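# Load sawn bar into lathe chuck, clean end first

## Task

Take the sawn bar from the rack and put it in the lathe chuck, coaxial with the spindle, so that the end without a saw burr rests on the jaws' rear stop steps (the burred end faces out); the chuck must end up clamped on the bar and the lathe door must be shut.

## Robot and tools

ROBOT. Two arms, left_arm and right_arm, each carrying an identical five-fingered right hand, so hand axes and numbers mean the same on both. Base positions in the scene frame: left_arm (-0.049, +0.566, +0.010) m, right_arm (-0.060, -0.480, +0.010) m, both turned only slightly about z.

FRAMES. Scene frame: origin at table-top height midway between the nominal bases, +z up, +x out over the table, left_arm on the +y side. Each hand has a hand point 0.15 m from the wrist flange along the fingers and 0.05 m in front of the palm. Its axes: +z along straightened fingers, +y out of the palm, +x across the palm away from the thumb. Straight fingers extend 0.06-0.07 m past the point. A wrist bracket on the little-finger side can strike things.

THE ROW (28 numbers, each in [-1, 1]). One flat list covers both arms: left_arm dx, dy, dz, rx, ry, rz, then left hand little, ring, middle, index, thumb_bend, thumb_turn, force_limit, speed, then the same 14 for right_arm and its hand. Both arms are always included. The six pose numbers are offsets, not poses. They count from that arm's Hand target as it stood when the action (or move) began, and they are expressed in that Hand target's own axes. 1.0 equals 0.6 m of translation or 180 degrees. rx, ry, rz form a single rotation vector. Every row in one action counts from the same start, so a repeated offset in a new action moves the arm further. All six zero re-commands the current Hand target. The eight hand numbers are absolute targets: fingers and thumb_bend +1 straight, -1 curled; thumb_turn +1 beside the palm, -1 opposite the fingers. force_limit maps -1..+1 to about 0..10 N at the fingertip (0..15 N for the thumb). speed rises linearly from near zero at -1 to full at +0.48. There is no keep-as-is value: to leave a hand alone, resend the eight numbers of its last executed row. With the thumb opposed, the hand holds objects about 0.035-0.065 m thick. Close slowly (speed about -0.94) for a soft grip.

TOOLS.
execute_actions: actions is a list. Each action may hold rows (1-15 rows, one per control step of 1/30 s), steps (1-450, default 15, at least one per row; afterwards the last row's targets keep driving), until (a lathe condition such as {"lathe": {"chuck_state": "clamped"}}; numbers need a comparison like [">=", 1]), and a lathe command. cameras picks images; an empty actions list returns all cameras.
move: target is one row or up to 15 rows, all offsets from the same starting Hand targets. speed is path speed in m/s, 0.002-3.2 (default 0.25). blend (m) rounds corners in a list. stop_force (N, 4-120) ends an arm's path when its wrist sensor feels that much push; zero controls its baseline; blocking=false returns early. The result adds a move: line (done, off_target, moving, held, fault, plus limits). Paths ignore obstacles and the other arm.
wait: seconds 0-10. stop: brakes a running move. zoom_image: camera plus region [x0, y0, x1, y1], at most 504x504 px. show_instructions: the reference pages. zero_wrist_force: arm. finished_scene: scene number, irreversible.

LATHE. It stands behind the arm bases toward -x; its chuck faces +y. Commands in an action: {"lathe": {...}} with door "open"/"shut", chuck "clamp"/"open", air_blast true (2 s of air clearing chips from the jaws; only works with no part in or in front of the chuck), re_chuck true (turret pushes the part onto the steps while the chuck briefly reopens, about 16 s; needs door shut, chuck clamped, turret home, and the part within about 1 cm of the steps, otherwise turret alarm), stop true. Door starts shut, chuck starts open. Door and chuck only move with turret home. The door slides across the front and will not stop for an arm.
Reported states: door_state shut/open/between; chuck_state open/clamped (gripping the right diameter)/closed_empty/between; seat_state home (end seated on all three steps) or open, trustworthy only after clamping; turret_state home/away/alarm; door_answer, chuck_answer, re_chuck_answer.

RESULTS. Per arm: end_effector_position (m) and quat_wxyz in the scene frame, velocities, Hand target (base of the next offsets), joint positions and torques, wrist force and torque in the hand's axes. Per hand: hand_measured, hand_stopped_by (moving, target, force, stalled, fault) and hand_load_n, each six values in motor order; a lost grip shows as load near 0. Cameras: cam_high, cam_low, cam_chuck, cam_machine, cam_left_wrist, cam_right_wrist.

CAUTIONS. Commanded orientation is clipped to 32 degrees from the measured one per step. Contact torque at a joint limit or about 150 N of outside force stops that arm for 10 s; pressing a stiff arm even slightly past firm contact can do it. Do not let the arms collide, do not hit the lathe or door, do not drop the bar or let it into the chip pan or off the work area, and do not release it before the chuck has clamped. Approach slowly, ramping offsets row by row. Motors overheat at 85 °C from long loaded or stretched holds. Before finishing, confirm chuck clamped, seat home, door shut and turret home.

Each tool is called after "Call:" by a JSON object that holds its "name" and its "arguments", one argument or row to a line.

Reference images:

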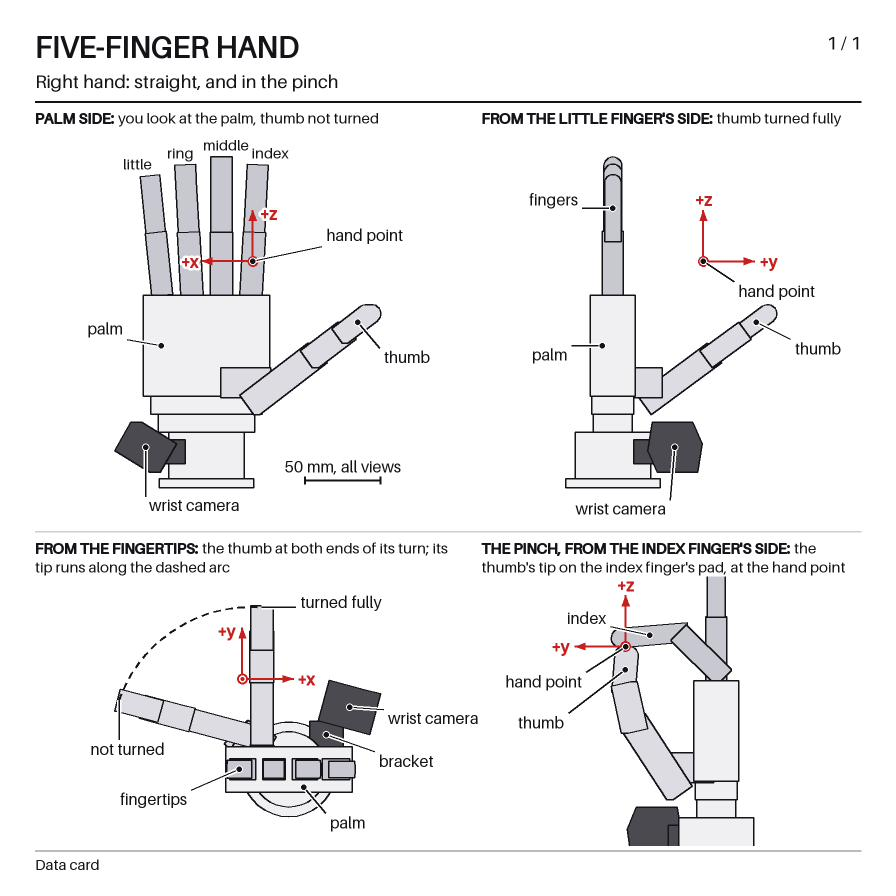

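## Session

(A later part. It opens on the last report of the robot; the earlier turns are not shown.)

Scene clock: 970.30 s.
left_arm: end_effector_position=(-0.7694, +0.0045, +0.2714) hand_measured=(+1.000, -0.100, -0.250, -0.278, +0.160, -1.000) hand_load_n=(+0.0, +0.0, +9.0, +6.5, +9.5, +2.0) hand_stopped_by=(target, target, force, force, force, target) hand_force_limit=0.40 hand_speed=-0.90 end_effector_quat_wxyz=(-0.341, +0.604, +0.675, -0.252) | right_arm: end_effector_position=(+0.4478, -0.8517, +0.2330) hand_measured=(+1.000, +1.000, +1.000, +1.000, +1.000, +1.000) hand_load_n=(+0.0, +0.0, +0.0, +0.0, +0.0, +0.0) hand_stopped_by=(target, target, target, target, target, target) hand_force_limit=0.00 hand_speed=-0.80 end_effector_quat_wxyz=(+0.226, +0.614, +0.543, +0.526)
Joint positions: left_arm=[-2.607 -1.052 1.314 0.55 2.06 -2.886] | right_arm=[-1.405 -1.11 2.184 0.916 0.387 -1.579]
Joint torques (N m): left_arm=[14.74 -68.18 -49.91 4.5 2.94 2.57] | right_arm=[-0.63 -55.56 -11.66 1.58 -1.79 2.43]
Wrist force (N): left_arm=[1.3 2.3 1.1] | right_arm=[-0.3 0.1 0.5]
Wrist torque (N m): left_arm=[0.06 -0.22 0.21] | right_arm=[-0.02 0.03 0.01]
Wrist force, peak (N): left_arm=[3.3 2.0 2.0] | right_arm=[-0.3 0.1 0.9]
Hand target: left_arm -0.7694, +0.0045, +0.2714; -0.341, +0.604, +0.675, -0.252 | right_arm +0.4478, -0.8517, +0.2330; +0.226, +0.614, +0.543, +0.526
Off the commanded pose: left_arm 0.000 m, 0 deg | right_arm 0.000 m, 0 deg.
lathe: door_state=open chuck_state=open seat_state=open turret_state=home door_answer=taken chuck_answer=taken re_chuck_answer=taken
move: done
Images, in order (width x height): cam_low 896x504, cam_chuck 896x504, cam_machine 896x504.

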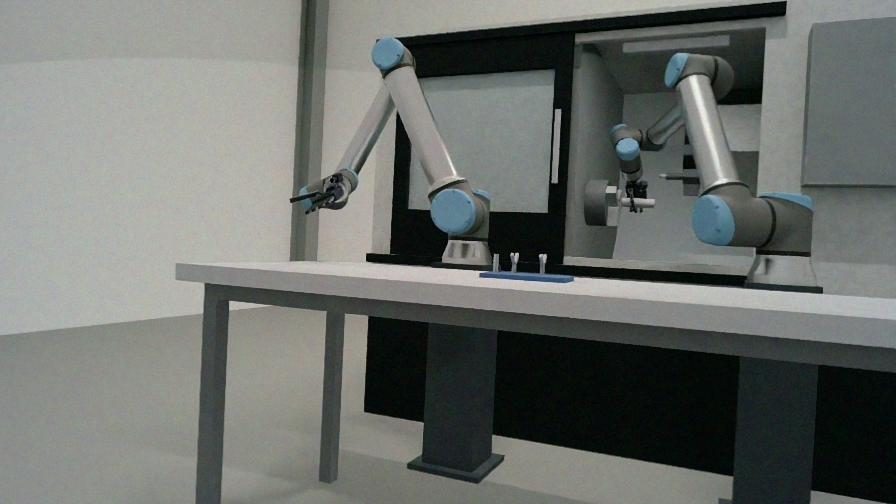

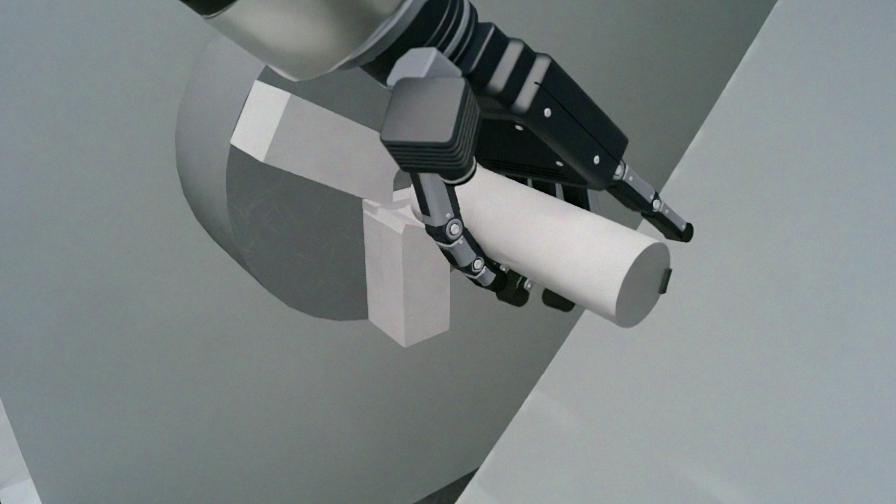

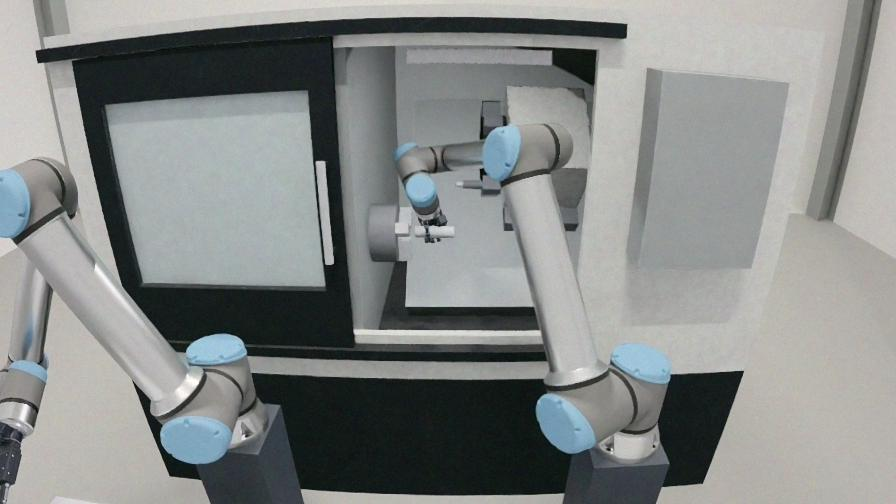

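Call:
{"name": "move", "arguments": {
  "target": [-0.0124,0.0015,0.0040,-0.0009,0.0096,-0.0065,1,-0.1,-0.6,-0.6,-0.4,-1,0.4,-0.9,0,0,0,0,0,0,1,1,1,1,1,1,0,-0.8],
  "speed": 0.04,
  "cameras": ["cam_chuck", "cam_low"]
}}

Call:
{"name": "zoom_image", "arguments": {
  "camera": "cam_chuck",
  "region": [370, 150, 450, 230]
}}

Call:
{"name": "zoom_image", "arguments": {
  "camera": "cam_low",
  "region": [570, 170, 670, 240]
}}

Scene clock: 1021.30 s.
left_arm: end_effector_position=(-0.7704, -0.0025, +0.2681) hand_measured=(+1.000, -0.100, -0.250, -0.278, +0.160, -1.000) hand_load_n=(+0.0, +0.0, +9.0, +6.5, +9.5, +2.0) hand_stopped_by=(target, target, force, force, force, target) hand_force_limit=0.40 hand_speed=-0.90 end_effector_quat_wxyz=(-0.353, +0.601, +0.676, -0.238) | right_arm: end_effector_position=(+0.4478, -0.8517, +0.2330) hand_measured=(+1.000, +1.000, +1.000, +1.000, +1.000, +1.000) hand_load_n=(+0.0, +0.0, +0.0, +0.0, +0.0, +0.0) hand_stopped_by=(target, target, target, target, target, target) hand_force_limit=0.00 hand_speed=-0.80 end_effector_quat_wxyz=(+0.226, +0.614, +0.543, +0.526)
Joint positions: left_arm=[-2.59 -1.026 1.283 0.574 2.1 -2.886] | right_arm=[-1.405 -1.11 2.184 0.916 0.387 -1.579]
Joint torques (N m): left_arm=[14.45 -74.04 -46.9 4.66 3.16 0.41] | right_arm=[0.33 -55.61 -11.77 1.79 -1.92 2.68]
Wrist force (N): left_arm=[1.0 1.6 1.1] | right_arm=[-0.1 0.0 0.5]
Wrist torque (N m): left_arm=[0.01 -0.23 0.20] | right_arm=[-0.02 0.00 0.02]
Wrist force, peak (N): left_arm=[1.8 2.3 1.5] | right_arm=[-0.8 0.0 0.6]
Hand target: left_arm -0.7704, -0.0026, +0.2680; -0.353, +0.601, +0.676, -0.238 | right_arm +0.4478, -0.8517, +0.2330; +0.226, +0.614, +0.543, +0.526
Off the commanded pose: left_arm 0.000 m, 0 deg | right_arm 0.000 m, 0 deg.
lathe: door_state=open chuck_state=open seat_state=open turret_state=home door_answer=taken chuck_answer=taken re_chuck_answer=taken
move: done
Images, in order (width x height): cam_low 896x504, cam_chuck 896x504.

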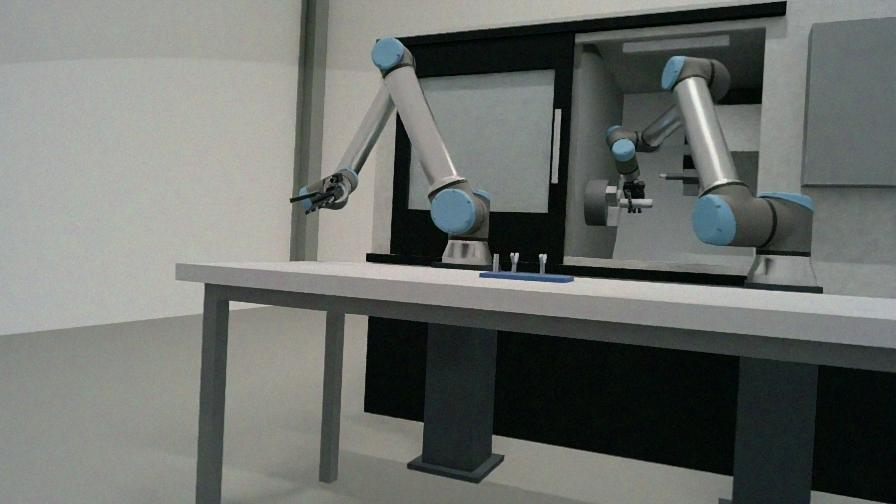

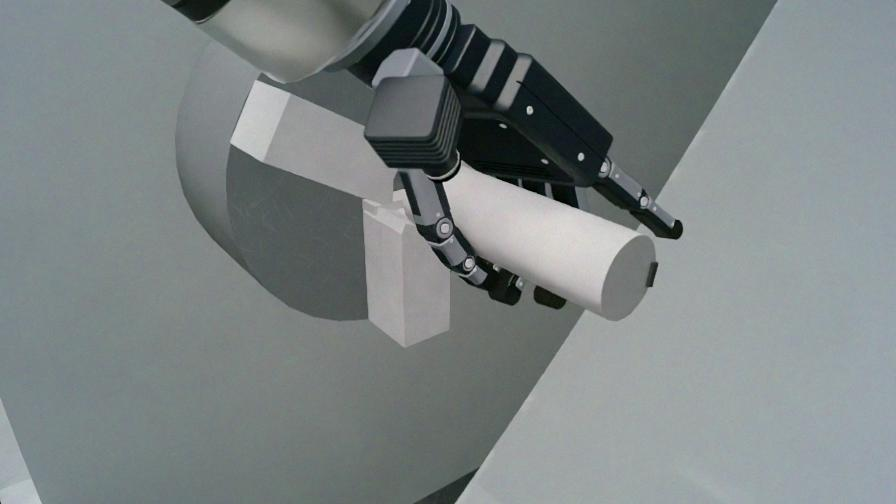

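Scaled by 6.300 from the camera's 896x504 image, which has a finer 1280x720 frame.

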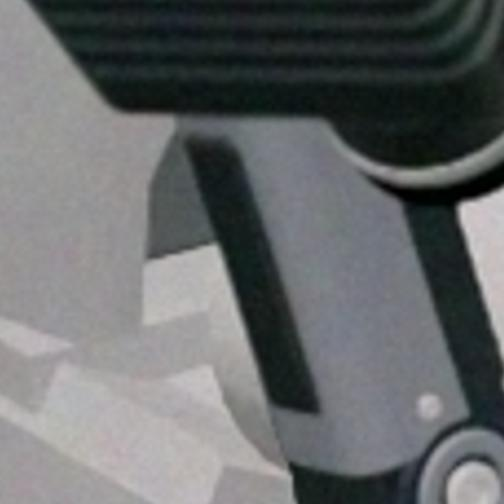

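Scaled by 5.040 from the camera's 896x504 image, which has a finer 1280x720 frame.

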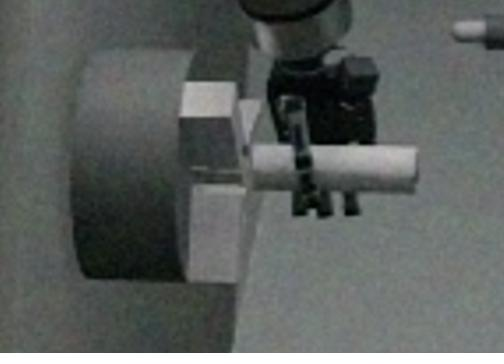

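Call:
{"name": "move", "arguments": {
  "target": [-0.0196,-0.0044,-0.0008,0,0,0,1,-0.1,-0.6,-0.6,-0.4,-1,0.4,-0.9,0,0,0,0,0,0,1,1,1,1,1,1,0,-0.8],
  "speed": 0.02,
  "stop_force": 5,
  "cameras": ["cam_chuck"]
}}

Call:
{"name": "zoom_image", "arguments": {
  "camera": "cam_chuck",
  "region": [360, 150, 440, 230]
}}

Scene clock: 1041.60 s.
left_arm: end_effector_position=(-0.7714, -0.0146, +0.2681) hand_measured=(+1.000, -0.100, -0.250, -0.278, +0.160, -1.000) hand_load_n=(-0.5, +0.0, +9.0, +6.5, +9.5, +2.0) hand_stopped_by=(target, target, force, force, force, target) hand_force_limit=0.40 hand_speed=-0.90 end_effector_quat_wxyz=(-0.353, +0.601, +0.676, -0.238) | right_arm: end_effector_position=(+0.4478, -0.8517, +0.2330) hand_measured=(+1.000, +1.000, +1.000, +1.000, +1.000, +1.000) hand_load_n=(+0.0, +0.0, +0.0, +0.0, +0.0, +0.5) hand_stopped_by=(target, target, target, target, target, target) hand_force_limit=0.00 hand_speed=-0.80 end_effector_quat_wxyz=(+0.226, +0.614, +0.543, +0.526)
Joint positions: left_arm=[-2.578 -1.009 1.257 0.588 2.109 -2.876] | right_arm=[-1.405 -1.11 2.184 0.916 0.387 -1.579]
Joint torques (N m): left_arm=[16.48 -71.82 -49.07 4.22 3.86 2.48] | right_arm=[-0.59 -55.24 -11.34 1.74 -1.95 2.65]
Wrist force (N): left_arm=[1.3 1.6 1.5] | right_arm=[-0.1 0.3 0.3]
Wrist torque (N m): left_arm=[-0.01 -0.31 0.17] | right_arm=[0.04 0.01 0.03]
Wrist force, peak (N): left_arm=[1.5 2.2 1.5] | right_arm=[-0.5 0.2 0.8]
Hand target: left_arm -0.7714, -0.0146, +0.2681; -0.353, +0.601, +0.676, -0.238 | right_arm +0.4478, -0.8517, +0.2330; +0.226, +0.614, +0.543, +0.526
Off the commanded pose: left_arm 0.000 m, 0 deg | right_arm 0.000 m, 0 deg.
lathe: door_state=open chuck_state=open seat_state=open turret_state=home door_answer=taken chuck_answer=taken re_chuck_answer=taken
move: done
Images, in order (width x height): cam_chuck 896x504.

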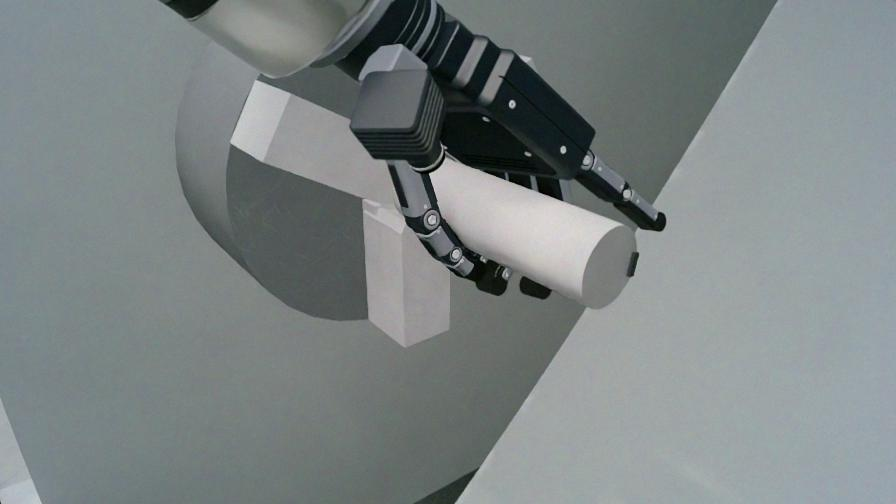

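Scaled by 6.300 from the camera's 896x504 image, which has a finer 1280x720 frame.

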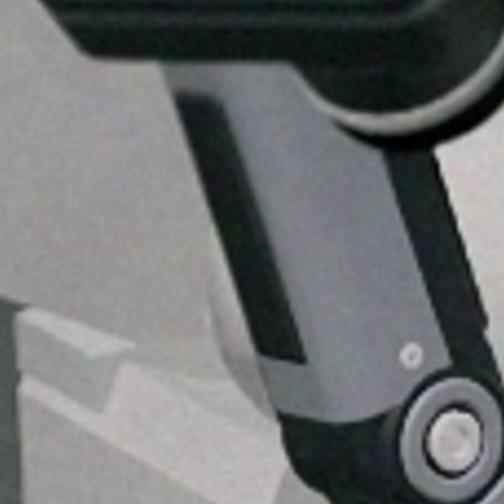

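Call:
{"name": "move", "arguments": {
  "target": [-0.0098,-0.0016,-0.0010,0,0,0,1,-0.1,-0.6,-0.6,-0.4,-1,0.4,-0.9,0,0,0,0,0,0,1,1,1,1,1,1,0,-0.8],
  "speed": 0.02,
  "stop_force": 5,
  "cameras": ["cam_chuck"]
}}

Call:
{"name": "zoom_image", "arguments": {
  "camera": "cam_chuck",
  "region": [360, 150, 440, 230]
}}

Scene clock: 1050.57 s.
left_arm: end_effector_position=(-0.7714, -0.0206, +0.2680) hand_measured=(+1.000, -0.100, -0.250, -0.278, +0.160, -1.000) hand_load_n=(+0.0, +0.0, +9.5, +6.5, +9.5, +2.0) hand_stopped_by=(target, target, force, force, force, target) hand_force_limit=0.40 hand_speed=-0.90 end_effector_quat_wxyz=(-0.353, +0.601, +0.676, -0.238) | right_arm: end_effector_position=(+0.4478, -0.8517, +0.2330) hand_measured=(+1.000, +1.000, +1.000, +1.000, +1.000, +1.000) hand_load_n=(+0.0, +0.0, +0.0, +0.0, +0.0, +0.0) hand_stopped_by=(target, target, target, target, target, target) hand_force_limit=0.00 hand_speed=-0.80 end_effector_quat_wxyz=(+0.226, +0.614, +0.543, +0.526)
Joint positions: left_arm=[-2.572 -1.001 1.245 0.595 2.113 -2.87] | right_arm=[-1.405 -1.11 2.184 0.916 0.387 -1.579]
Joint torques (N m): left_arm=[16.72 -71.84 -48.66 4.33 3.65 2.3] | right_arm=[-0.6 -54.47 -11.58 1.77 -1.7 2.59]
Wrist force (N): left_arm=[1.3 1.7 1.1] | right_arm=[-0.5 0.2 0.5]
Wrist torque (N m): left_arm=[0.03 -0.30 0.15] | right_arm=[0.01 0.06 0.00]
Wrist force, peak (N): left_arm=[1.3 2.2 1.5] | right_arm=[-0.7 0.0 0.6]
Hand target: left_arm -0.7714, -0.0206, +0.2680; -0.353, +0.601, +0.676, -0.238 | right_arm +0.4478, -0.8517, +0.2330; +0.226, +0.614, +0.543, +0.526
Off the commanded pose: left_arm 0.000 m, 0 deg | right_arm 0.000 m, 0 deg.
lathe: door_state=open chuck_state=open seat_state=open turret_state=home door_answer=taken chuck_answer=taken re_chuck_answer=taken
move: done
Images, in order (width x height): cam_chuck 896x504.

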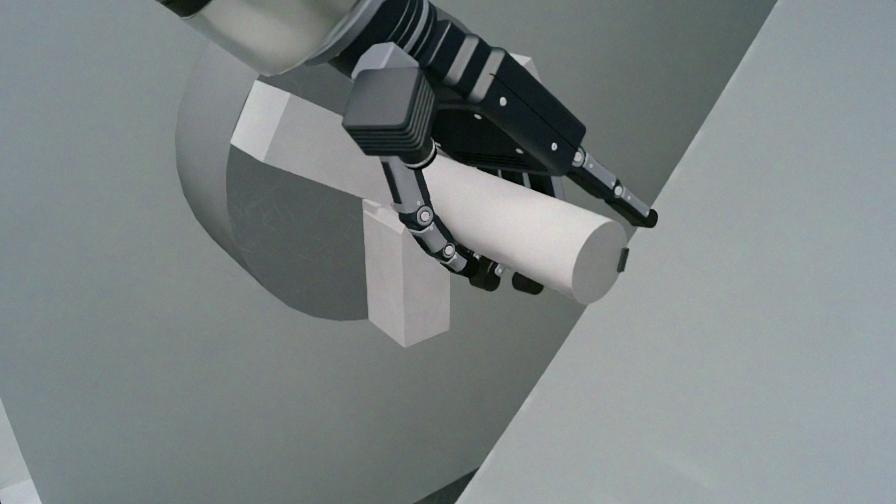

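Scaled by 6.300 from the camera's 896x504 image, which has a finer 1280x720 frame.

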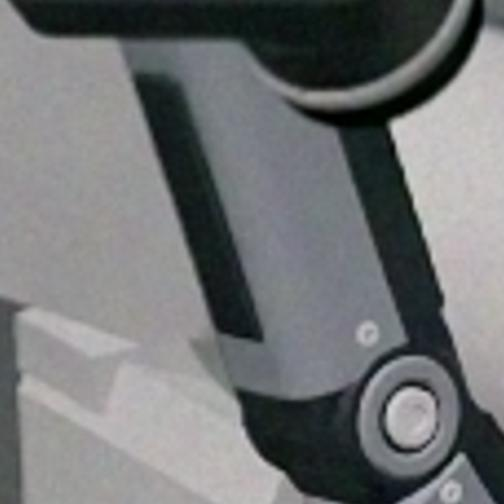

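Call:
{"name": "move", "arguments": {
  "target": [-0.0147,-0.0025,-0.0015,0,0,0,1,-0.1,-0.6,-0.6,-0.4,-1,0.4,-0.9,0,0,0,0,0,0,1,1,1,1,1,1,0,-0.8],
  "speed": 0.02,
  "stop_force": 5,
  "cameras": ["cam_chuck", "cam_machine"]
}}

Call:
{"name": "zoom_image", "arguments": {
  "camera": "cam_machine",
  "region": [360, 195, 470, 275]
}}

Scene clock: 1069.63 s.
left_arm: end_effector_position=(-0.7714, -0.0262, +0.2680) hand_measured=(+1.000, -0.100, -0.250, -0.278, +0.160, -1.000) hand_load_n=(+0.0, +0.0, +9.0, +7.0, +9.5, +2.0) hand_stopped_by=(target, target, force, force, force, target) hand_force_limit=0.40 hand_speed=-0.90 end_effector_quat_wxyz=(-0.353, +0.601, +0.676, -0.238) | right_arm: end_effector_position=(+0.4478, -0.8517, +0.2330) hand_measured=(+1.000, +1.000, +1.000, +1.000, +1.000, +1.000) hand_load_n=(-0.5, +0.0, +0.0, +0.0, +0.0, +0.0) hand_stopped_by=(target, target, target, target, target, target) hand_force_limit=0.00 hand_speed=-0.80 end_effector_quat_wxyz=(+0.226, +0.614, +0.543, +0.526)
Joint positions: left_arm=[-2.566 -0.994 1.233 0.602 2.117 -2.865] | right_arm=[-1.405 -1.11 2.184 0.916 0.387 -1.579]
Joint torques (N m): left_arm=[-16.62 -103.82 -36.37 -1.86 -0.45 -2.69] | right_arm=[-0.22 -54.49 -11.62 1.7 -1.92 2.75]
Wrist force (N): left_arm=[6.0 2.5 2.8] | right_arm=[-0.2 -0.2 0.5]
Wrist torque (N m): left_arm=[-0.14 -0.42 0.53] | right_arm=[-0.05 0.01 0.01]
Wrist force, peak (N): left_arm=[22.1 6.5 1.8] | right_arm=[-0.5 -0.2 0.8]
Hand target: left_arm -0.7714, -0.0262, +0.2680; -0.353, +0.601, +0.676, -0.238 (not the last commanded pose) | right_arm +0.4478, -0.8517, +0.2330; +0.226, +0.614, +0.543, +0.526
Off the commanded pose: left_arm 0.003 m, 0 deg | right_arm 0.000 m, 0 deg.
lathe: door_state=open chuck_state=open seat_state=open turret_state=home door_answer=taken chuck_answer=taken re_chuck_answer=taken
move: contact (left_arm)
Images, in order (width x height): cam_chuck 896x504, cam_machine 896x504.

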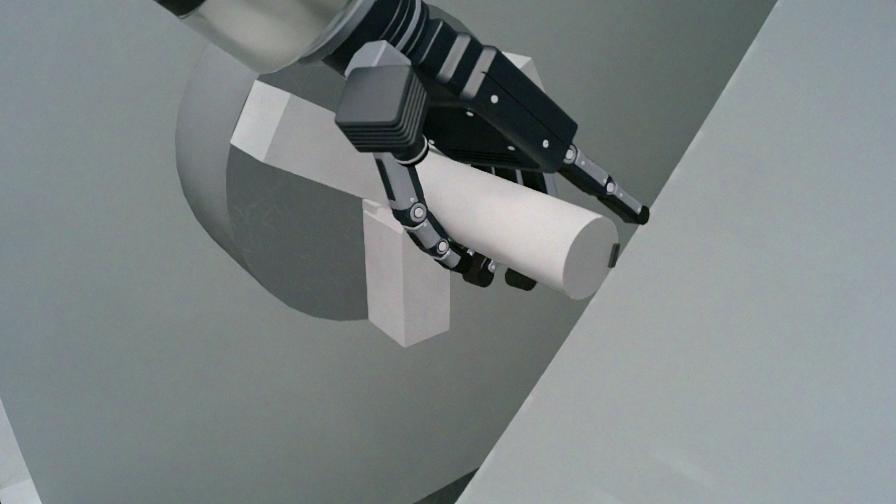

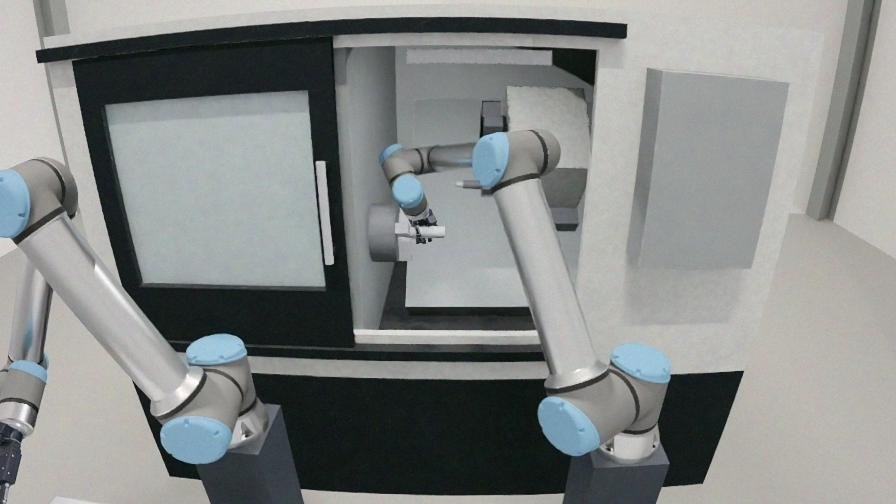

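Scaled by 4.582 from the camera's 896x504 image, which has a finer 1280x720 frame.

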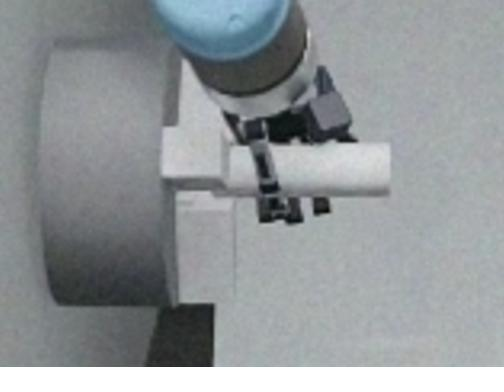

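Call:
{"name": "move", "arguments": {
  "target": [0.0033,0.0005,0.0003,0,0,0,1,-0.1,-0.6,-0.6,-0.4,-1,0.4,-0.9,0,0,0,0,0,0,1,1,1,1,1,1,0,-0.8],
  "speed": 0.02
}}

Call:
{"name": "execute_actions", "arguments": {
  "actions": [
    {"lathe":{"chuck":"clamp"},"steps":90,"until":{"lathe":{"chuck_state":["!=","open"],"chuck_answer":"taken"}}},
    {"steps":60,"until":{"lathe":{"chuck_state":["!=","between"]}}}
  ],
  "cameras": ["cam_chuck", "cam_low"]
}}

Scene clock: 1084.20 s.
left_arm: end_effector_position=(-0.7714, -0.0243, +0.2681) hand_measured=(+1.000, -0.100, -0.250, -0.278, +0.160, -1.000) hand_load_n=(+0.0, +0.0, +9.0, +6.5, +9.5, +2.0) hand_stopped_by=(target, target, force, force, force, target) hand_force_limit=0.40 hand_speed=-0.90 end_effector_quat_wxyz=(-0.353, +0.601, +0.676, -0.238) | right_arm: end_effector_position=(+0.4478, -0.8517, +0.2330) hand_measured=(+1.000, +1.000, +1.000, +1.000, +1.000, +1.000) hand_load_n=(+0.0, +0.0, +0.0, -0.5, +0.0, +0.0) hand_stopped_by=(target, target, target, target, target, target) hand_force_limit=0.00 hand_speed=-0.80 end_effector_quat_wxyz=(+0.226, +0.614, +0.543, +0.526)
Joint positions: left_arm=[-2.568 -0.996 1.237 0.6 2.116 -2.867] | right_arm=[-1.405 -1.11 2.184 0.916 0.387 -1.579]
Joint torques (N m): left_arm=[-18.81 -97.88 -35.32 -1.26 -0.55 -2.9] | right_arm=[-0.92 -55.56 -10.99 1.74 -1.97 2.59]
Wrist force (N): left_arm=[1.0 1.0 1.4] | right_arm=[-0.3 0.1 0.3]
Wrist torque (N m): left_arm=[-0.09 -0.25 0.23] | right_arm=[-0.01 0.03 0.01]
Wrist force, peak (N): left_arm=[6.1 2.2 3.4] | right_arm=[-0.3 0.3 0.9]
Hand target: left_arm -0.7714, -0.0242, +0.2681; -0.353, +0.601, +0.676, -0.238 | right_arm +0.4478, -0.8517, +0.2330; +0.226, +0.614, +0.543, +0.526
Off the commanded pose: left_arm 0.000 m, 0 deg | right_arm 0.000 m, 0 deg.
lathe: door_state=open chuck_state=open seat_state=open turret_state=home door_answer=taken chuck_answer=taken re_chuck_answer=taken
move: done

Scene clock: 1085.10 s.
left_arm: end_effector_position=(-0.7714, -0.0242, +0.2681) hand_measured=(+1.000, -0.100, -0.250, -0.278, +0.162, -1.000) hand_load_n=(+0.0, +0.0, +3.5, +3.5, +16.5, +9.5) hand_stopped_by=(target, target, force, force, force, target) hand_force_limit=0.40 hand_speed=-0.90 end_effector_quat_wxyz=(-0.353, +0.601, +0.676, -0.238) | right_arm: end_effector_position=(+0.4478, -0.8517, +0.2330) hand_measured=(+1.000, +1.000, +1.000, +1.000, +1.000, +1.000) hand_load_n=(+0.0, +0.0, +0.0, +0.0, +0.5, +0.0) hand_stopped_by=(target, target, target, target, target, target) hand_force_limit=0.00 hand_speed=-0.80 end_effector_quat_wxyz=(+0.226, +0.614, +0.543, +0.526)
Joint positions: left_arm=[-2.568 -0.996 1.237 0.6 2.115 -2.867] | right_arm=[-1.405 -1.11 2.184 0.916 0.387 -1.579]
Joint torques (N m): left_arm=[-14.03 -89.6 -42.66 -0.24 2.47 -2.42] | right_arm=[-0.36 -55.95 -11.82 1.81 -2.09 2.55]
Wrist force (N): left_arm=[-1.0 11.2 -21.5] | right_arm=[-0.3 0.1 0.4]
Wrist torque (N m): left_arm=[0.44 0.24 0.67] | right_arm=[-0.01 0.03 0.01]
Wrist force, peak (N): left_arm=[-1.0 11.2 -21.5] | right_arm=[-0.4 0.3 0.6]
Hand target: left_arm -0.7714, -0.0242, +0.2681; -0.353, +0.601, +0.676, -0.238 | right_arm +0.4478, -0.8517, +0.2330; +0.226, +0.614, +0.543, +0.526
Off the commanded pose: left_arm 0.000 m, 0 deg | right_arm 0.000 m, 0 deg.
lathe: door_state=open chuck_state=clamped seat_state=open turret_state=home door_answer=taken chuck_answer=taken re_chuck_answer=taken
Images, in order (width x height): cam_low 896x504, cam_chuck 896x504.

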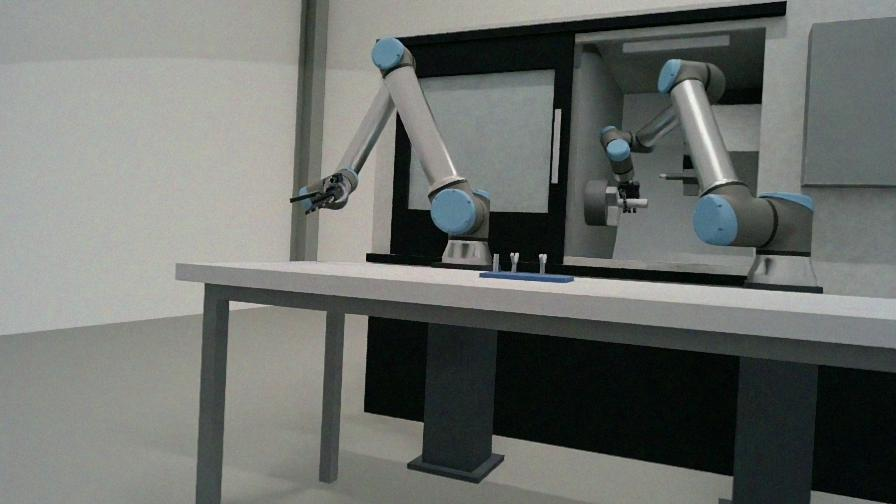

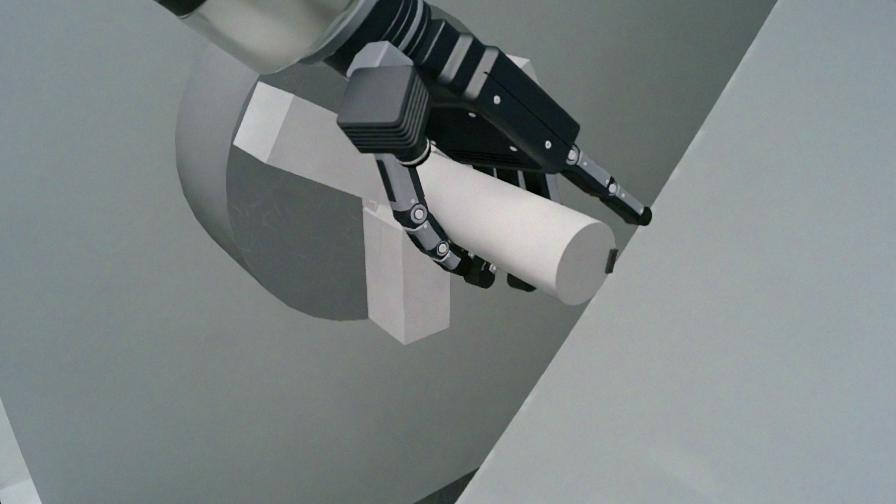

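Call:
{"name": "execute_actions", "arguments": {
  "actions": [
    {"rows":[[0,0,0,0,0,0,1,0.2,0.2,0.2,0.6,-1,0.4,-0.8,0,0,0,0,0,0,1,1,1,1,1,1,0,-0.8]],"steps":75}
  ],
  "cameras": ["cam_chuck"]
}}

Scene clock: 1104.37 s.
left_arm: end_effector_position=(-0.7714, -0.0242, +0.2681) hand_measured=(+1.000, +0.200, +0.200, +0.200, +0.600, -1.000) hand_load_n=(+0.0, +0.0, +0.0, +0.0, +0.0, +0.0) hand_stopped_by=(target, target, target, target, target, target) hand_force_limit=0.40 hand_speed=-0.80 end_effector_quat_wxyz=(-0.353, +0.601, +0.676, -0.238) | right_arm: end_effector_position=(+0.4478, -0.8517, +0.2330) hand_measured=(+1.000, +1.000, +1.000, +1.000, +1.000, +1.000) hand_load_n=(+0.0, +0.0, +0.0, +0.0, +0.0, +0.0) hand_stopped_by=(target, target, target, target, target, target) hand_force_limit=0.00 hand_speed=-0.80 end_effector_quat_wxyz=(+0.226, +0.614, +0.543, +0.526)
Joint positions: left_arm=[-2.568 -0.996 1.237 0.6 2.115 -2.867] | right_arm=[-1.405 -1.11 2.184 0.916 0.387 -1.579]
Joint torques (N m): left_arm=[0.29 -96.57 -34.16 4.04 -0.84 -2.47] | right_arm=[-0.38 -56.01 -11.54 1.72 -1.87 2.38]
Wrist force (N): left_arm=[1.8 -4.8 -2.6] | right_arm=[-0.2 -0.1 0.6]
Wrist torque (N m): left_arm=[-0.19 -0.14 0.11] | right_arm=[-0.05 0.02 0.01]
Wrist force, peak (N): left_arm=[-0.6 9.8 -23.0] | right_arm=[-0.6 0.1 0.8]
Hand target: left_arm -0.7714, -0.0242, +0.2681; -0.353, +0.601, +0.676, -0.238 | right_arm +0.4478, -0.8517, +0.2330; +0.226, +0.614, +0.543, +0.526
Off the commanded pose: left_arm 0.000 m, 0 deg | right_arm 0.000 m, 0 deg.
lathe: door_state=open chuck_state=clamped seat_state=open turret_state=home door_answer=taken chuck_answer=taken re_chuck_answer=taken
Images, in order (width x height): cam_chuck 896x504.

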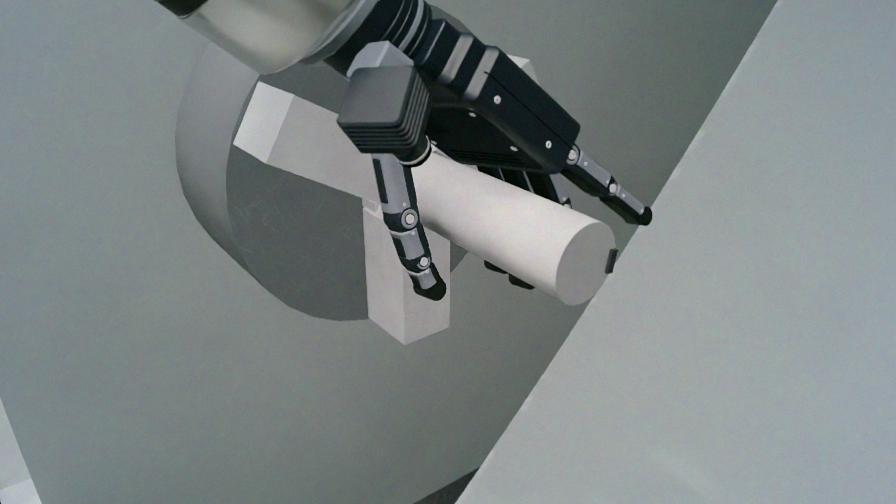

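Call:
{"name": "move", "arguments": {
  "target": [0.0360,0.0075,0.0008,0,0,0,1,0.2,0.2,0.2,0.6,-1,0.4,-0.8,0,0,0,0,0,0,1,1,1,1,1,1,0,-0.8],
  "speed": 0.04,
  "stop_force": 6
}}

Call:
{"name": "execute_actions", "arguments": {
  "actions": [
    {"rows":[[0,0,0,0,0,0,1,-0.1,-0.6,-0.6,-0.4,-1,0.4,-0.85,0,0,0,0,0,0,1,1,1,1,1,1,0,-0.8]],"steps":150}
  ],
  "cameras": ["cam_chuck"]
}}

Scene clock: 1113.67 s.
left_arm: end_effector_position=(-0.7697, -0.0041, +0.2686) hand_measured=(+1.000, +0.200, +0.200, +0.200, +0.600, -1.000) hand_load_n=(+0.0, +0.0, +0.0, +0.0, +0.0, +0.0) hand_stopped_by=(target, target, target, target, target, target) hand_force_limit=0.40 hand_speed=-0.80 end_effector_quat_wxyz=(-0.353, +0.601, +0.676, -0.238) | right_arm: end_effector_position=(+0.4478, -0.8517, +0.2330) hand_measured=(+1.000, +1.000, +1.000, +1.000, +1.000, +1.000) hand_load_n=(+0.0, +0.0, +0.0, +0.0, +0.0, +0.0) hand_stopped_by=(target, target, target, target, target, target) hand_force_limit=0.00 hand_speed=-0.80 end_effector_quat_wxyz=(+0.226, +0.614, +0.543, +0.526)
Joint positions: left_arm=[-2.588 -1.025 1.28 0.576 2.102 -2.884] | right_arm=[-1.405 -1.11 2.184 0.916 0.387 -1.579]
Joint torques (N m): left_arm=[26.86 -51.87 -33.2 6.89 -0.53 1.93] | right_arm=[-0.67 -55.62 -11.61 1.59 -1.68 2.73]
Wrist force (N): left_arm=[10.6 -23.3 -3.2] | right_arm=[-0.5 0.1 0.5]
Wrist torque (N m): left_arm=[-0.71 -0.29 0.68] | right_arm=[0.00 0.05 0.00]
Wrist force, peak (N): left_arm=[10.5 -23.9 -3.6] | right_arm=[-0.4 0.1 0.9]
Hand target: left_arm -0.7697, -0.0041, +0.2686; -0.353, +0.601, +0.676, -0.238 (not the last commanded pose) | right_arm +0.4478, -0.8517, +0.2330; +0.226, +0.614, +0.543, +0.526
Off the commanded pose: left_arm 0.002 m, 0 deg | right_arm 0.000 m, 0 deg.
lathe: door_state=open chuck_state=clamped seat_state=open turret_state=home door_answer=taken chuck_answer=taken re_chuck_answer=taken
move: contact (left_arm)

Scene clock: 1118.87 s.
left_arm: end_effector_position=(-0.7697, -0.0041, +0.2686) hand_measured=(+1.000, -0.100, -0.242, -0.324, +0.220, -1.000) hand_load_n=(+0.0, +0.0, +9.5, +9.0, +4.0, -6.0) hand_stopped_by=(target, target, force, force, force, target) hand_force_limit=0.40 hand_speed=-0.85 end_effector_quat_wxyz=(-0.353, +0.601, +0.676, -0.238) | right_arm: end_effector_position=(+0.4478, -0.8517, +0.2330) hand_measured=(+1.000, +1.000, +1.000, +1.000, +1.000, +1.000) hand_load_n=(+0.0, +0.0, +0.0, +0.0, +0.0, +0.0) hand_stopped_by=(target, target, target, target, target, target) hand_force_limit=0.00 hand_speed=-0.80 end_effector_quat_wxyz=(+0.226, +0.614, +0.543, +0.526)
Joint positions: left_arm=[-2.588 -1.025 1.28 0.576 2.102 -2.884] | right_arm=[-1.405 -1.11 2.184 0.916 0.387 -1.579]
Joint torques (N m): left_arm=[29.38 -90.42 -22.87 5.69 -4.08 -0.13] | right_arm=[-0.51 -56.31 -11.67 1.79 -1.76 2.69]
Wrist force (N): left_arm=[9.1 -26.7 14.2] | right_arm=[-0.1 0.0 0.9]
Wrist torque (N m): left_arm=[-0.96 -0.57 0.47] | right_arm=[-0.05 -0.01 0.02]
Wrist force, peak (N): left_arm=[8.9 -29.4 15.5] | right_arm=[-0.1 0.0 0.9]
Hand target: left_arm -0.7697, -0.0041, +0.2686; -0.353, +0.601, +0.676, -0.238 | right_arm +0.4478, -0.8517, +0.2330; +0.226, +0.614, +0.543, +0.526
Off the commanded pose: left_arm 0.000 m, 0 deg | right_arm 0.000 m, 0 deg.
lathe: door_state=open chuck_state=clamped seat_state=open turret_state=home door_answer=taken chuck_answer=taken re_chuck_answer=taken
Images, in order (width x height): cam_chuck 896x504.

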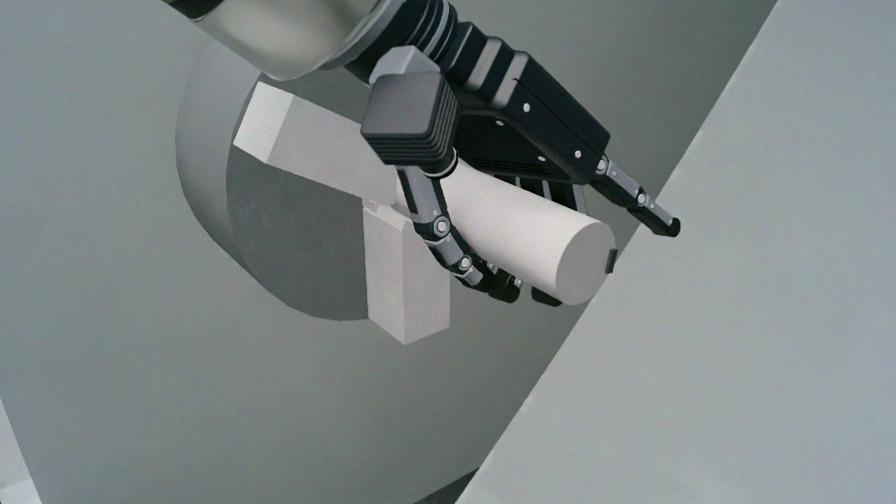

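Call:
{"name": "execute_actions", "arguments": {
  "actions": [
    {"rows":[[0,0,0,0,0,0,1,0.1,0.0,0.0,0.5,-1,0.4,-0.8,0,0,0,0,0,0,1,1,1,1,1,1,0,-0.8]],"steps":45},
    {"rows":[[0,-0.001,0,0,0,0,1,0.1,0.0,0.0,0.5,-1,0.4,-0.8,0,0,0,0,0,0,1,1,1,1,1,1,0,-0.8],[0,-0.002,0,0,0,0,1,0.1,0.0,0.0,0.5,-1,0.4,-0.8,0,0,0,0,0,0,1,1,1,1,1,1,0,-0.8],[0,-0.0035,0,0,0,0,1,0.1,0.0,0.0,0.5,-1,0.4,-0.8,0,0,0,0,0,0,1,1,1,1,1,1,0,-0.8]],"steps":30}
  ]
}}

Scene clock: 1137.17 s.
left_arm: end_effector_position=(-0.7711, -0.0044, +0.2702) hand_measured=(+1.000, +0.100, +0.000, +0.000, +0.500, -1.000) hand_load_n=(+0.0, +0.0, +0.0, +0.0, +0.0, +0.0) hand_stopped_by=(target, target, target, target, target, target) hand_force_limit=0.40 hand_speed=-0.80 end_effector_quat_wxyz=(-0.353, +0.601, +0.676, -0.238) | right_arm: end_effector_position=(+0.4478, -0.8517, +0.2330) hand_measured=(+1.000, +1.000, +1.000, +1.000, +1.000, +1.000) hand_load_n=(+0.0, +0.0, +0.0, +0.0, +0.0, +0.0) hand_stopped_by=(target, target, target, target, target, target) hand_force_limit=0.00 hand_speed=-0.80 end_effector_quat_wxyz=(+0.226, +0.614, +0.543, +0.526)
Joint positions: left_arm=[-2.588 -1.024 1.275 0.58 2.102 -2.885] | right_arm=[-1.405 -1.11 2.184 0.916 0.387 -1.579]
Joint torques (N m): left_arm=[-20.03 -66.87 -45.64 4.36 -1.51 -2.48] | right_arm=[0.08 -56.58 -11.86 1.61 -2.11 2.65]
Wrist force (N): left_arm=[2.3 -3.5 -2.1] | right_arm=[-0.5 0.3 0.9]
Wrist torque (N m): left_arm=[-0.22 -0.21 0.16] | right_arm=[0.00 0.05 0.01]
Wrist force, peak (N): left_arm=[9.6 -26.7 14.1] | right_arm=[-0.5 0.3 0.9]
Hand target: left_arm -0.7711, -0.0044, +0.2702; -0.353, +0.601, +0.676, -0.238 | right_arm +0.4478, -0.8517, +0.2330; +0.226, +0.614, +0.543, +0.526
Off the commanded pose: left_arm 0.000 m, 0 deg | right_arm 0.000 m, 0 deg.
lathe: door_state=open chuck_state=clamped seat_state=open turret_state=home door_answer=taken chuck_answer=taken re_chuck_answer=taken

Call:
{"name": "execute_actions", "arguments": {
  "actions": [
    {"rows":[[0,-0.0015,0,0,0,0,1,-0.1,-0.6,-0.6,-0.4,-1,0.4,-0.85,0,0,0,0,0,0,1,1,1,1,1,1,0,-0.8]],"steps":120}
  ]
}}

Scene clock: 1146.07 s.
left_arm: end_effector_position=(-0.7716, -0.0046, +0.2708) hand_measured=(+1.000, -0.100, -0.232, -0.316, +0.230, -1.000) hand_load_n=(+0.0, +0.0, +7.0, +10.0, +11.0, +2.0) hand_stopped_by=(target, target, force, force, force, target) hand_force_limit=0.40 hand_speed=-0.85 end_effector_quat_wxyz=(-0.353, +0.601, +0.676, -0.238) | right_arm: end_effector_position=(+0.4478, -0.8517, +0.2330) hand_measured=(+1.000, +1.000, +1.000, +1.000, +1.000, +1.000) hand_load_n=(+0.0, +0.0, +0.0, +0.0, +0.0, +0.0) hand_stopped_by=(target, target, target, target, target, target) hand_force_limit=0.00 hand_speed=-0.80 end_effector_quat_wxyz=(+0.226, +0.614, +0.543, +0.526)
Joint positions: left_arm=[-2.589 -1.023 1.273 0.581 2.102 -2.885] | right_arm=[-1.405 -1.11 2.184 0.916 0.387 -1.579]
Joint torques (N m): left_arm=[22.36 -111.09 -39.6 1.01 -0.06 -0.79] | right_arm=[-1.54 -55.05 -11.59 1.63 -1.8 2.64]
Wrist force (N): left_arm=[2.0 5.4 13.3] | right_arm=[-0.4 0.1 0.3]
Wrist torque (N m): left_arm=[-0.14 -0.49 0.33] | right_arm=[0.00 0.05 0.01]
Wrist force, peak (N): left_arm=[0.0 -8.7 18.8] | right_arm=[-0.4 -0.4 0.8]
Hand target: left_arm -0.7716, -0.0046, +0.2708; -0.353, +0.601, +0.676, -0.238 | right_arm +0.4478, -0.8517, +0.2330; +0.226, +0.614, +0.543, +0.526
Off the commanded pose: left_arm 0.000 m, 0 deg | right_arm 0.000 m, 0 deg.
lathe: door_state=open chuck_state=clamped seat_state=open turret_state=home door_answer=taken chuck_answer=taken re_chuck_answer=taken

Call:
{"name": "execute_actions", "arguments": {
  "actions": [
    {"rows":[[0,0,0.0017,0,0,0,1,-0.1,-0.6,-0.6,-0.4,-1,0.4,-0.85,0,0,0,0,0,0,1,1,1,1,1,1,0,-0.8]],"steps":20},
    {"lathe":{"chuck":"open"},"steps":60,"until":{"lathe":{"chuck_state":"open"}}}
  ]
}}

Call:
{"name": "move", "arguments": {
  "target": [-0.0294,-0.0049,-0.0031,0,0,0,1,-0.1,-0.6,-0.6,-0.4,-1,0.4,-0.85,0,0,0,0,0,0,1,1,1,1,1,1,0,-0.8],
  "speed": 0.02,
  "stop_force": 6,
  "cameras": ["cam_chuck"]
}}

Scene clock: 1157.63 s.
left_arm: end_effector_position=(-0.7724, -0.0044, +0.2702) hand_measured=(+1.000, -0.100, -0.234, -0.316, +0.230, -1.000) hand_load_n=(+0.0, +0.5, +1.0, +6.5, +8.0, +0.5) hand_stopped_by=(target, target, force, force, force, target) hand_force_limit=0.40 hand_speed=-0.85 end_effector_quat_wxyz=(-0.353, +0.601, +0.676, -0.238) | right_arm: end_effector_position=(+0.4478, -0.8517, +0.2330) hand_measured=(+1.000, +1.000, +1.000, +1.000, +1.000, +1.000) hand_load_n=(+0.0, +0.0, +0.0, +0.0, +0.0, +0.0) hand_stopped_by=(target, target, target, target, target, target) hand_force_limit=0.00 hand_speed=-0.80 end_effector_quat_wxyz=(+0.226, +0.614, +0.543, +0.526)
Joint positions: left_arm=[-2.589 -1.022 1.273 0.58 2.101 -2.886] | right_arm=[-1.405 -1.11 2.184 0.916 0.387 -1.579]
Joint torques (N m): left_arm=[-10.71 -75.8 -38.91 3.97 0.25 -2.45] | right_arm=[-0.95 -54.88 -12 1.75 -1.99 2.89]
Wrist force (N): left_arm=[1.2 -0.4 0.9] | right_arm=[-0.2 0.0 0.4]
Wrist torque (N m): left_arm=[-0.24 -0.20 0.18] | right_arm=[-0.02 0.02 0.02]
Wrist force, peak (N): left_arm=[2.0 5.9 13.8] | right_arm=[-0.3 0.3 0.8]
Hand target: left_arm -0.7724, -0.0045, +0.2702; -0.353, +0.601, +0.676, -0.238 | right_arm +0.4478, -0.8517, +0.2330; +0.226, +0.614, +0.543, +0.526
Off the commanded pose: left_arm 0.000 m, 0 deg | right_arm 0.000 m, 0 deg.
lathe: door_state=open chuck_state=open seat_state=open turret_state=home door_answer=taken chuck_answer=taken re_chuck_answer=taken

Scene clock: 1159.63 s.
left_arm: end_effector_position=(-0.7724, -0.0224, +0.2702) hand_measured=(+1.000, -0.100, -0.234, -0.316, +0.230, -1.000) hand_load_n=(+0.0, +0.0, +2.0, +5.5, +7.5, -0.5) hand_stopped_by=(target, target, force, force, force, target) hand_force_limit=0.40 hand_speed=-0.85 end_effector_quat_wxyz=(-0.353, +0.601, +0.676, -0.238) | right_arm: end_effector_position=(+0.4478, -0.8517, +0.2330) hand_measured=(+1.000, +1.000, +1.000, +1.000, +1.000, +1.000) hand_load_n=(+0.0, +0.0, +0.0, +0.0, +0.0, +0.0) hand_stopped_by=(target, target, target, target, target, target) hand_force_limit=0.00 hand_speed=-0.80 end_effector_quat_wxyz=(+0.226, +0.614, +0.543, +0.526)
Joint positions: left_arm=[-2.57 -0.999 1.237 0.601 2.114 -2.869] | right_arm=[-1.405 -1.11 2.184 0.916 0.387 -1.579]
Joint torques (N m): left_arm=[19.14 -71.99 -50 3.5 2.77 2.57] | right_arm=[-0.93 -55.74 -11.15 1.63 -1.94 2.62]
Wrist force (N): left_arm=[5.5 1.0 1.6] | right_arm=[-0.1 0.0 0.5]
Wrist torque (N m): left_arm=[-0.20 -0.35 0.11] | right_arm=[-0.03 0.00 0.02]
Wrist force, peak (N): left_arm=[5.5 1.1 1.7] | right_arm=[-0.4 0.0 0.6]
Hand target: left_arm -0.7724, -0.0224, +0.2702; -0.353, +0.601, +0.676, -0.238 | right_arm +0.4478, -0.8517, +0.2330; +0.226, +0.614, +0.543, +0.526
Off the commanded pose: left_arm 0.000 m, 0 deg | right_arm 0.000 m, 0 deg.
lathe: door_state=open chuck_state=open seat_state=open turret_state=home door_answer=taken chuck_answer=taken re_chuck_answer=taken
move: done
Images, in order (width x height): cam_chuck 896x504.

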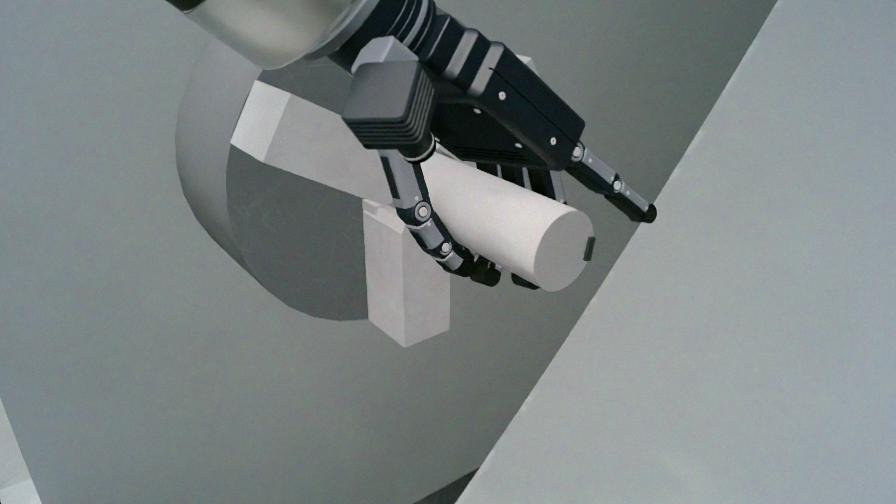

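Call:
{"name": "execute_actions", "arguments": {
  "actions": [
    {"lathe":{"chuck":"clamp"},"steps":60,"until":{"lathe":{"chuck_state":"clamped"}}}
  ]
}}

Scene clock: 1164.10 s.
left_arm: end_effector_position=(-0.7723, -0.0225, +0.2702) hand_measured=(+1.000, -0.100, -0.234, -0.316, +0.230, -1.000) hand_load_n=(+0.0, +0.0, +0.0, +2.5, +14.0, +5.0) hand_stopped_by=(target, target, force, force, force, target) hand_force_limit=0.40 hand_speed=-0.85 end_effector_quat_wxyz=(-0.353, +0.601, +0.676, -0.238) | right_arm: end_effector_position=(+0.4478, -0.8517, +0.2330) hand_measured=(+1.000, +1.000, +1.000, +1.000, +1.000, +1.000) hand_load_n=(+0.0, +0.0, +0.0, +0.0, +0.0, +0.0) hand_stopped_by=(target, target, target, target, target, target) hand_force_limit=0.00 hand_speed=-0.80 end_effector_quat_wxyz=(+0.226, +0.614, +0.543, +0.526)
Joint positions: left_arm=[-2.57 -0.999 1.237 0.601 2.114 -2.869] | right_arm=[-1.405 -1.11 2.184 0.916 0.387 -1.579]
Joint torques (N m): left_arm=[-1.76 -73.48 -48.83 -2.42 2.76 2.2] | right_arm=[-0.74 -54.65 -11.36 1.8 -1.79 2.63]
Wrist force (N): left_arm=[0.8 11.6 -14.9] | right_arm=[-0.3 0.1 0.4]
Wrist torque (N m): left_arm=[0.28 0.08 0.28] | right_arm=[-0.01 0.03 0.02]
Wrist force, peak (N): left_arm=[0.9 12.2 -14.7] | right_arm=[-0.3 0.0 0.8]
Hand target: left_arm -0.7724, -0.0224, +0.2702; -0.353, +0.601, +0.676, -0.238 | right_arm +0.4478, -0.8517, +0.2330; +0.226, +0.614, +0.543, +0.526
Off the commanded pose: left_arm 0.000 m, 0 deg | right_arm 0.000 m, 0 deg.
lathe: door_state=open chuck_state=clamped seat_state=home turret_state=home door_answer=taken chuck_answer=taken re_chuck_answer=taken


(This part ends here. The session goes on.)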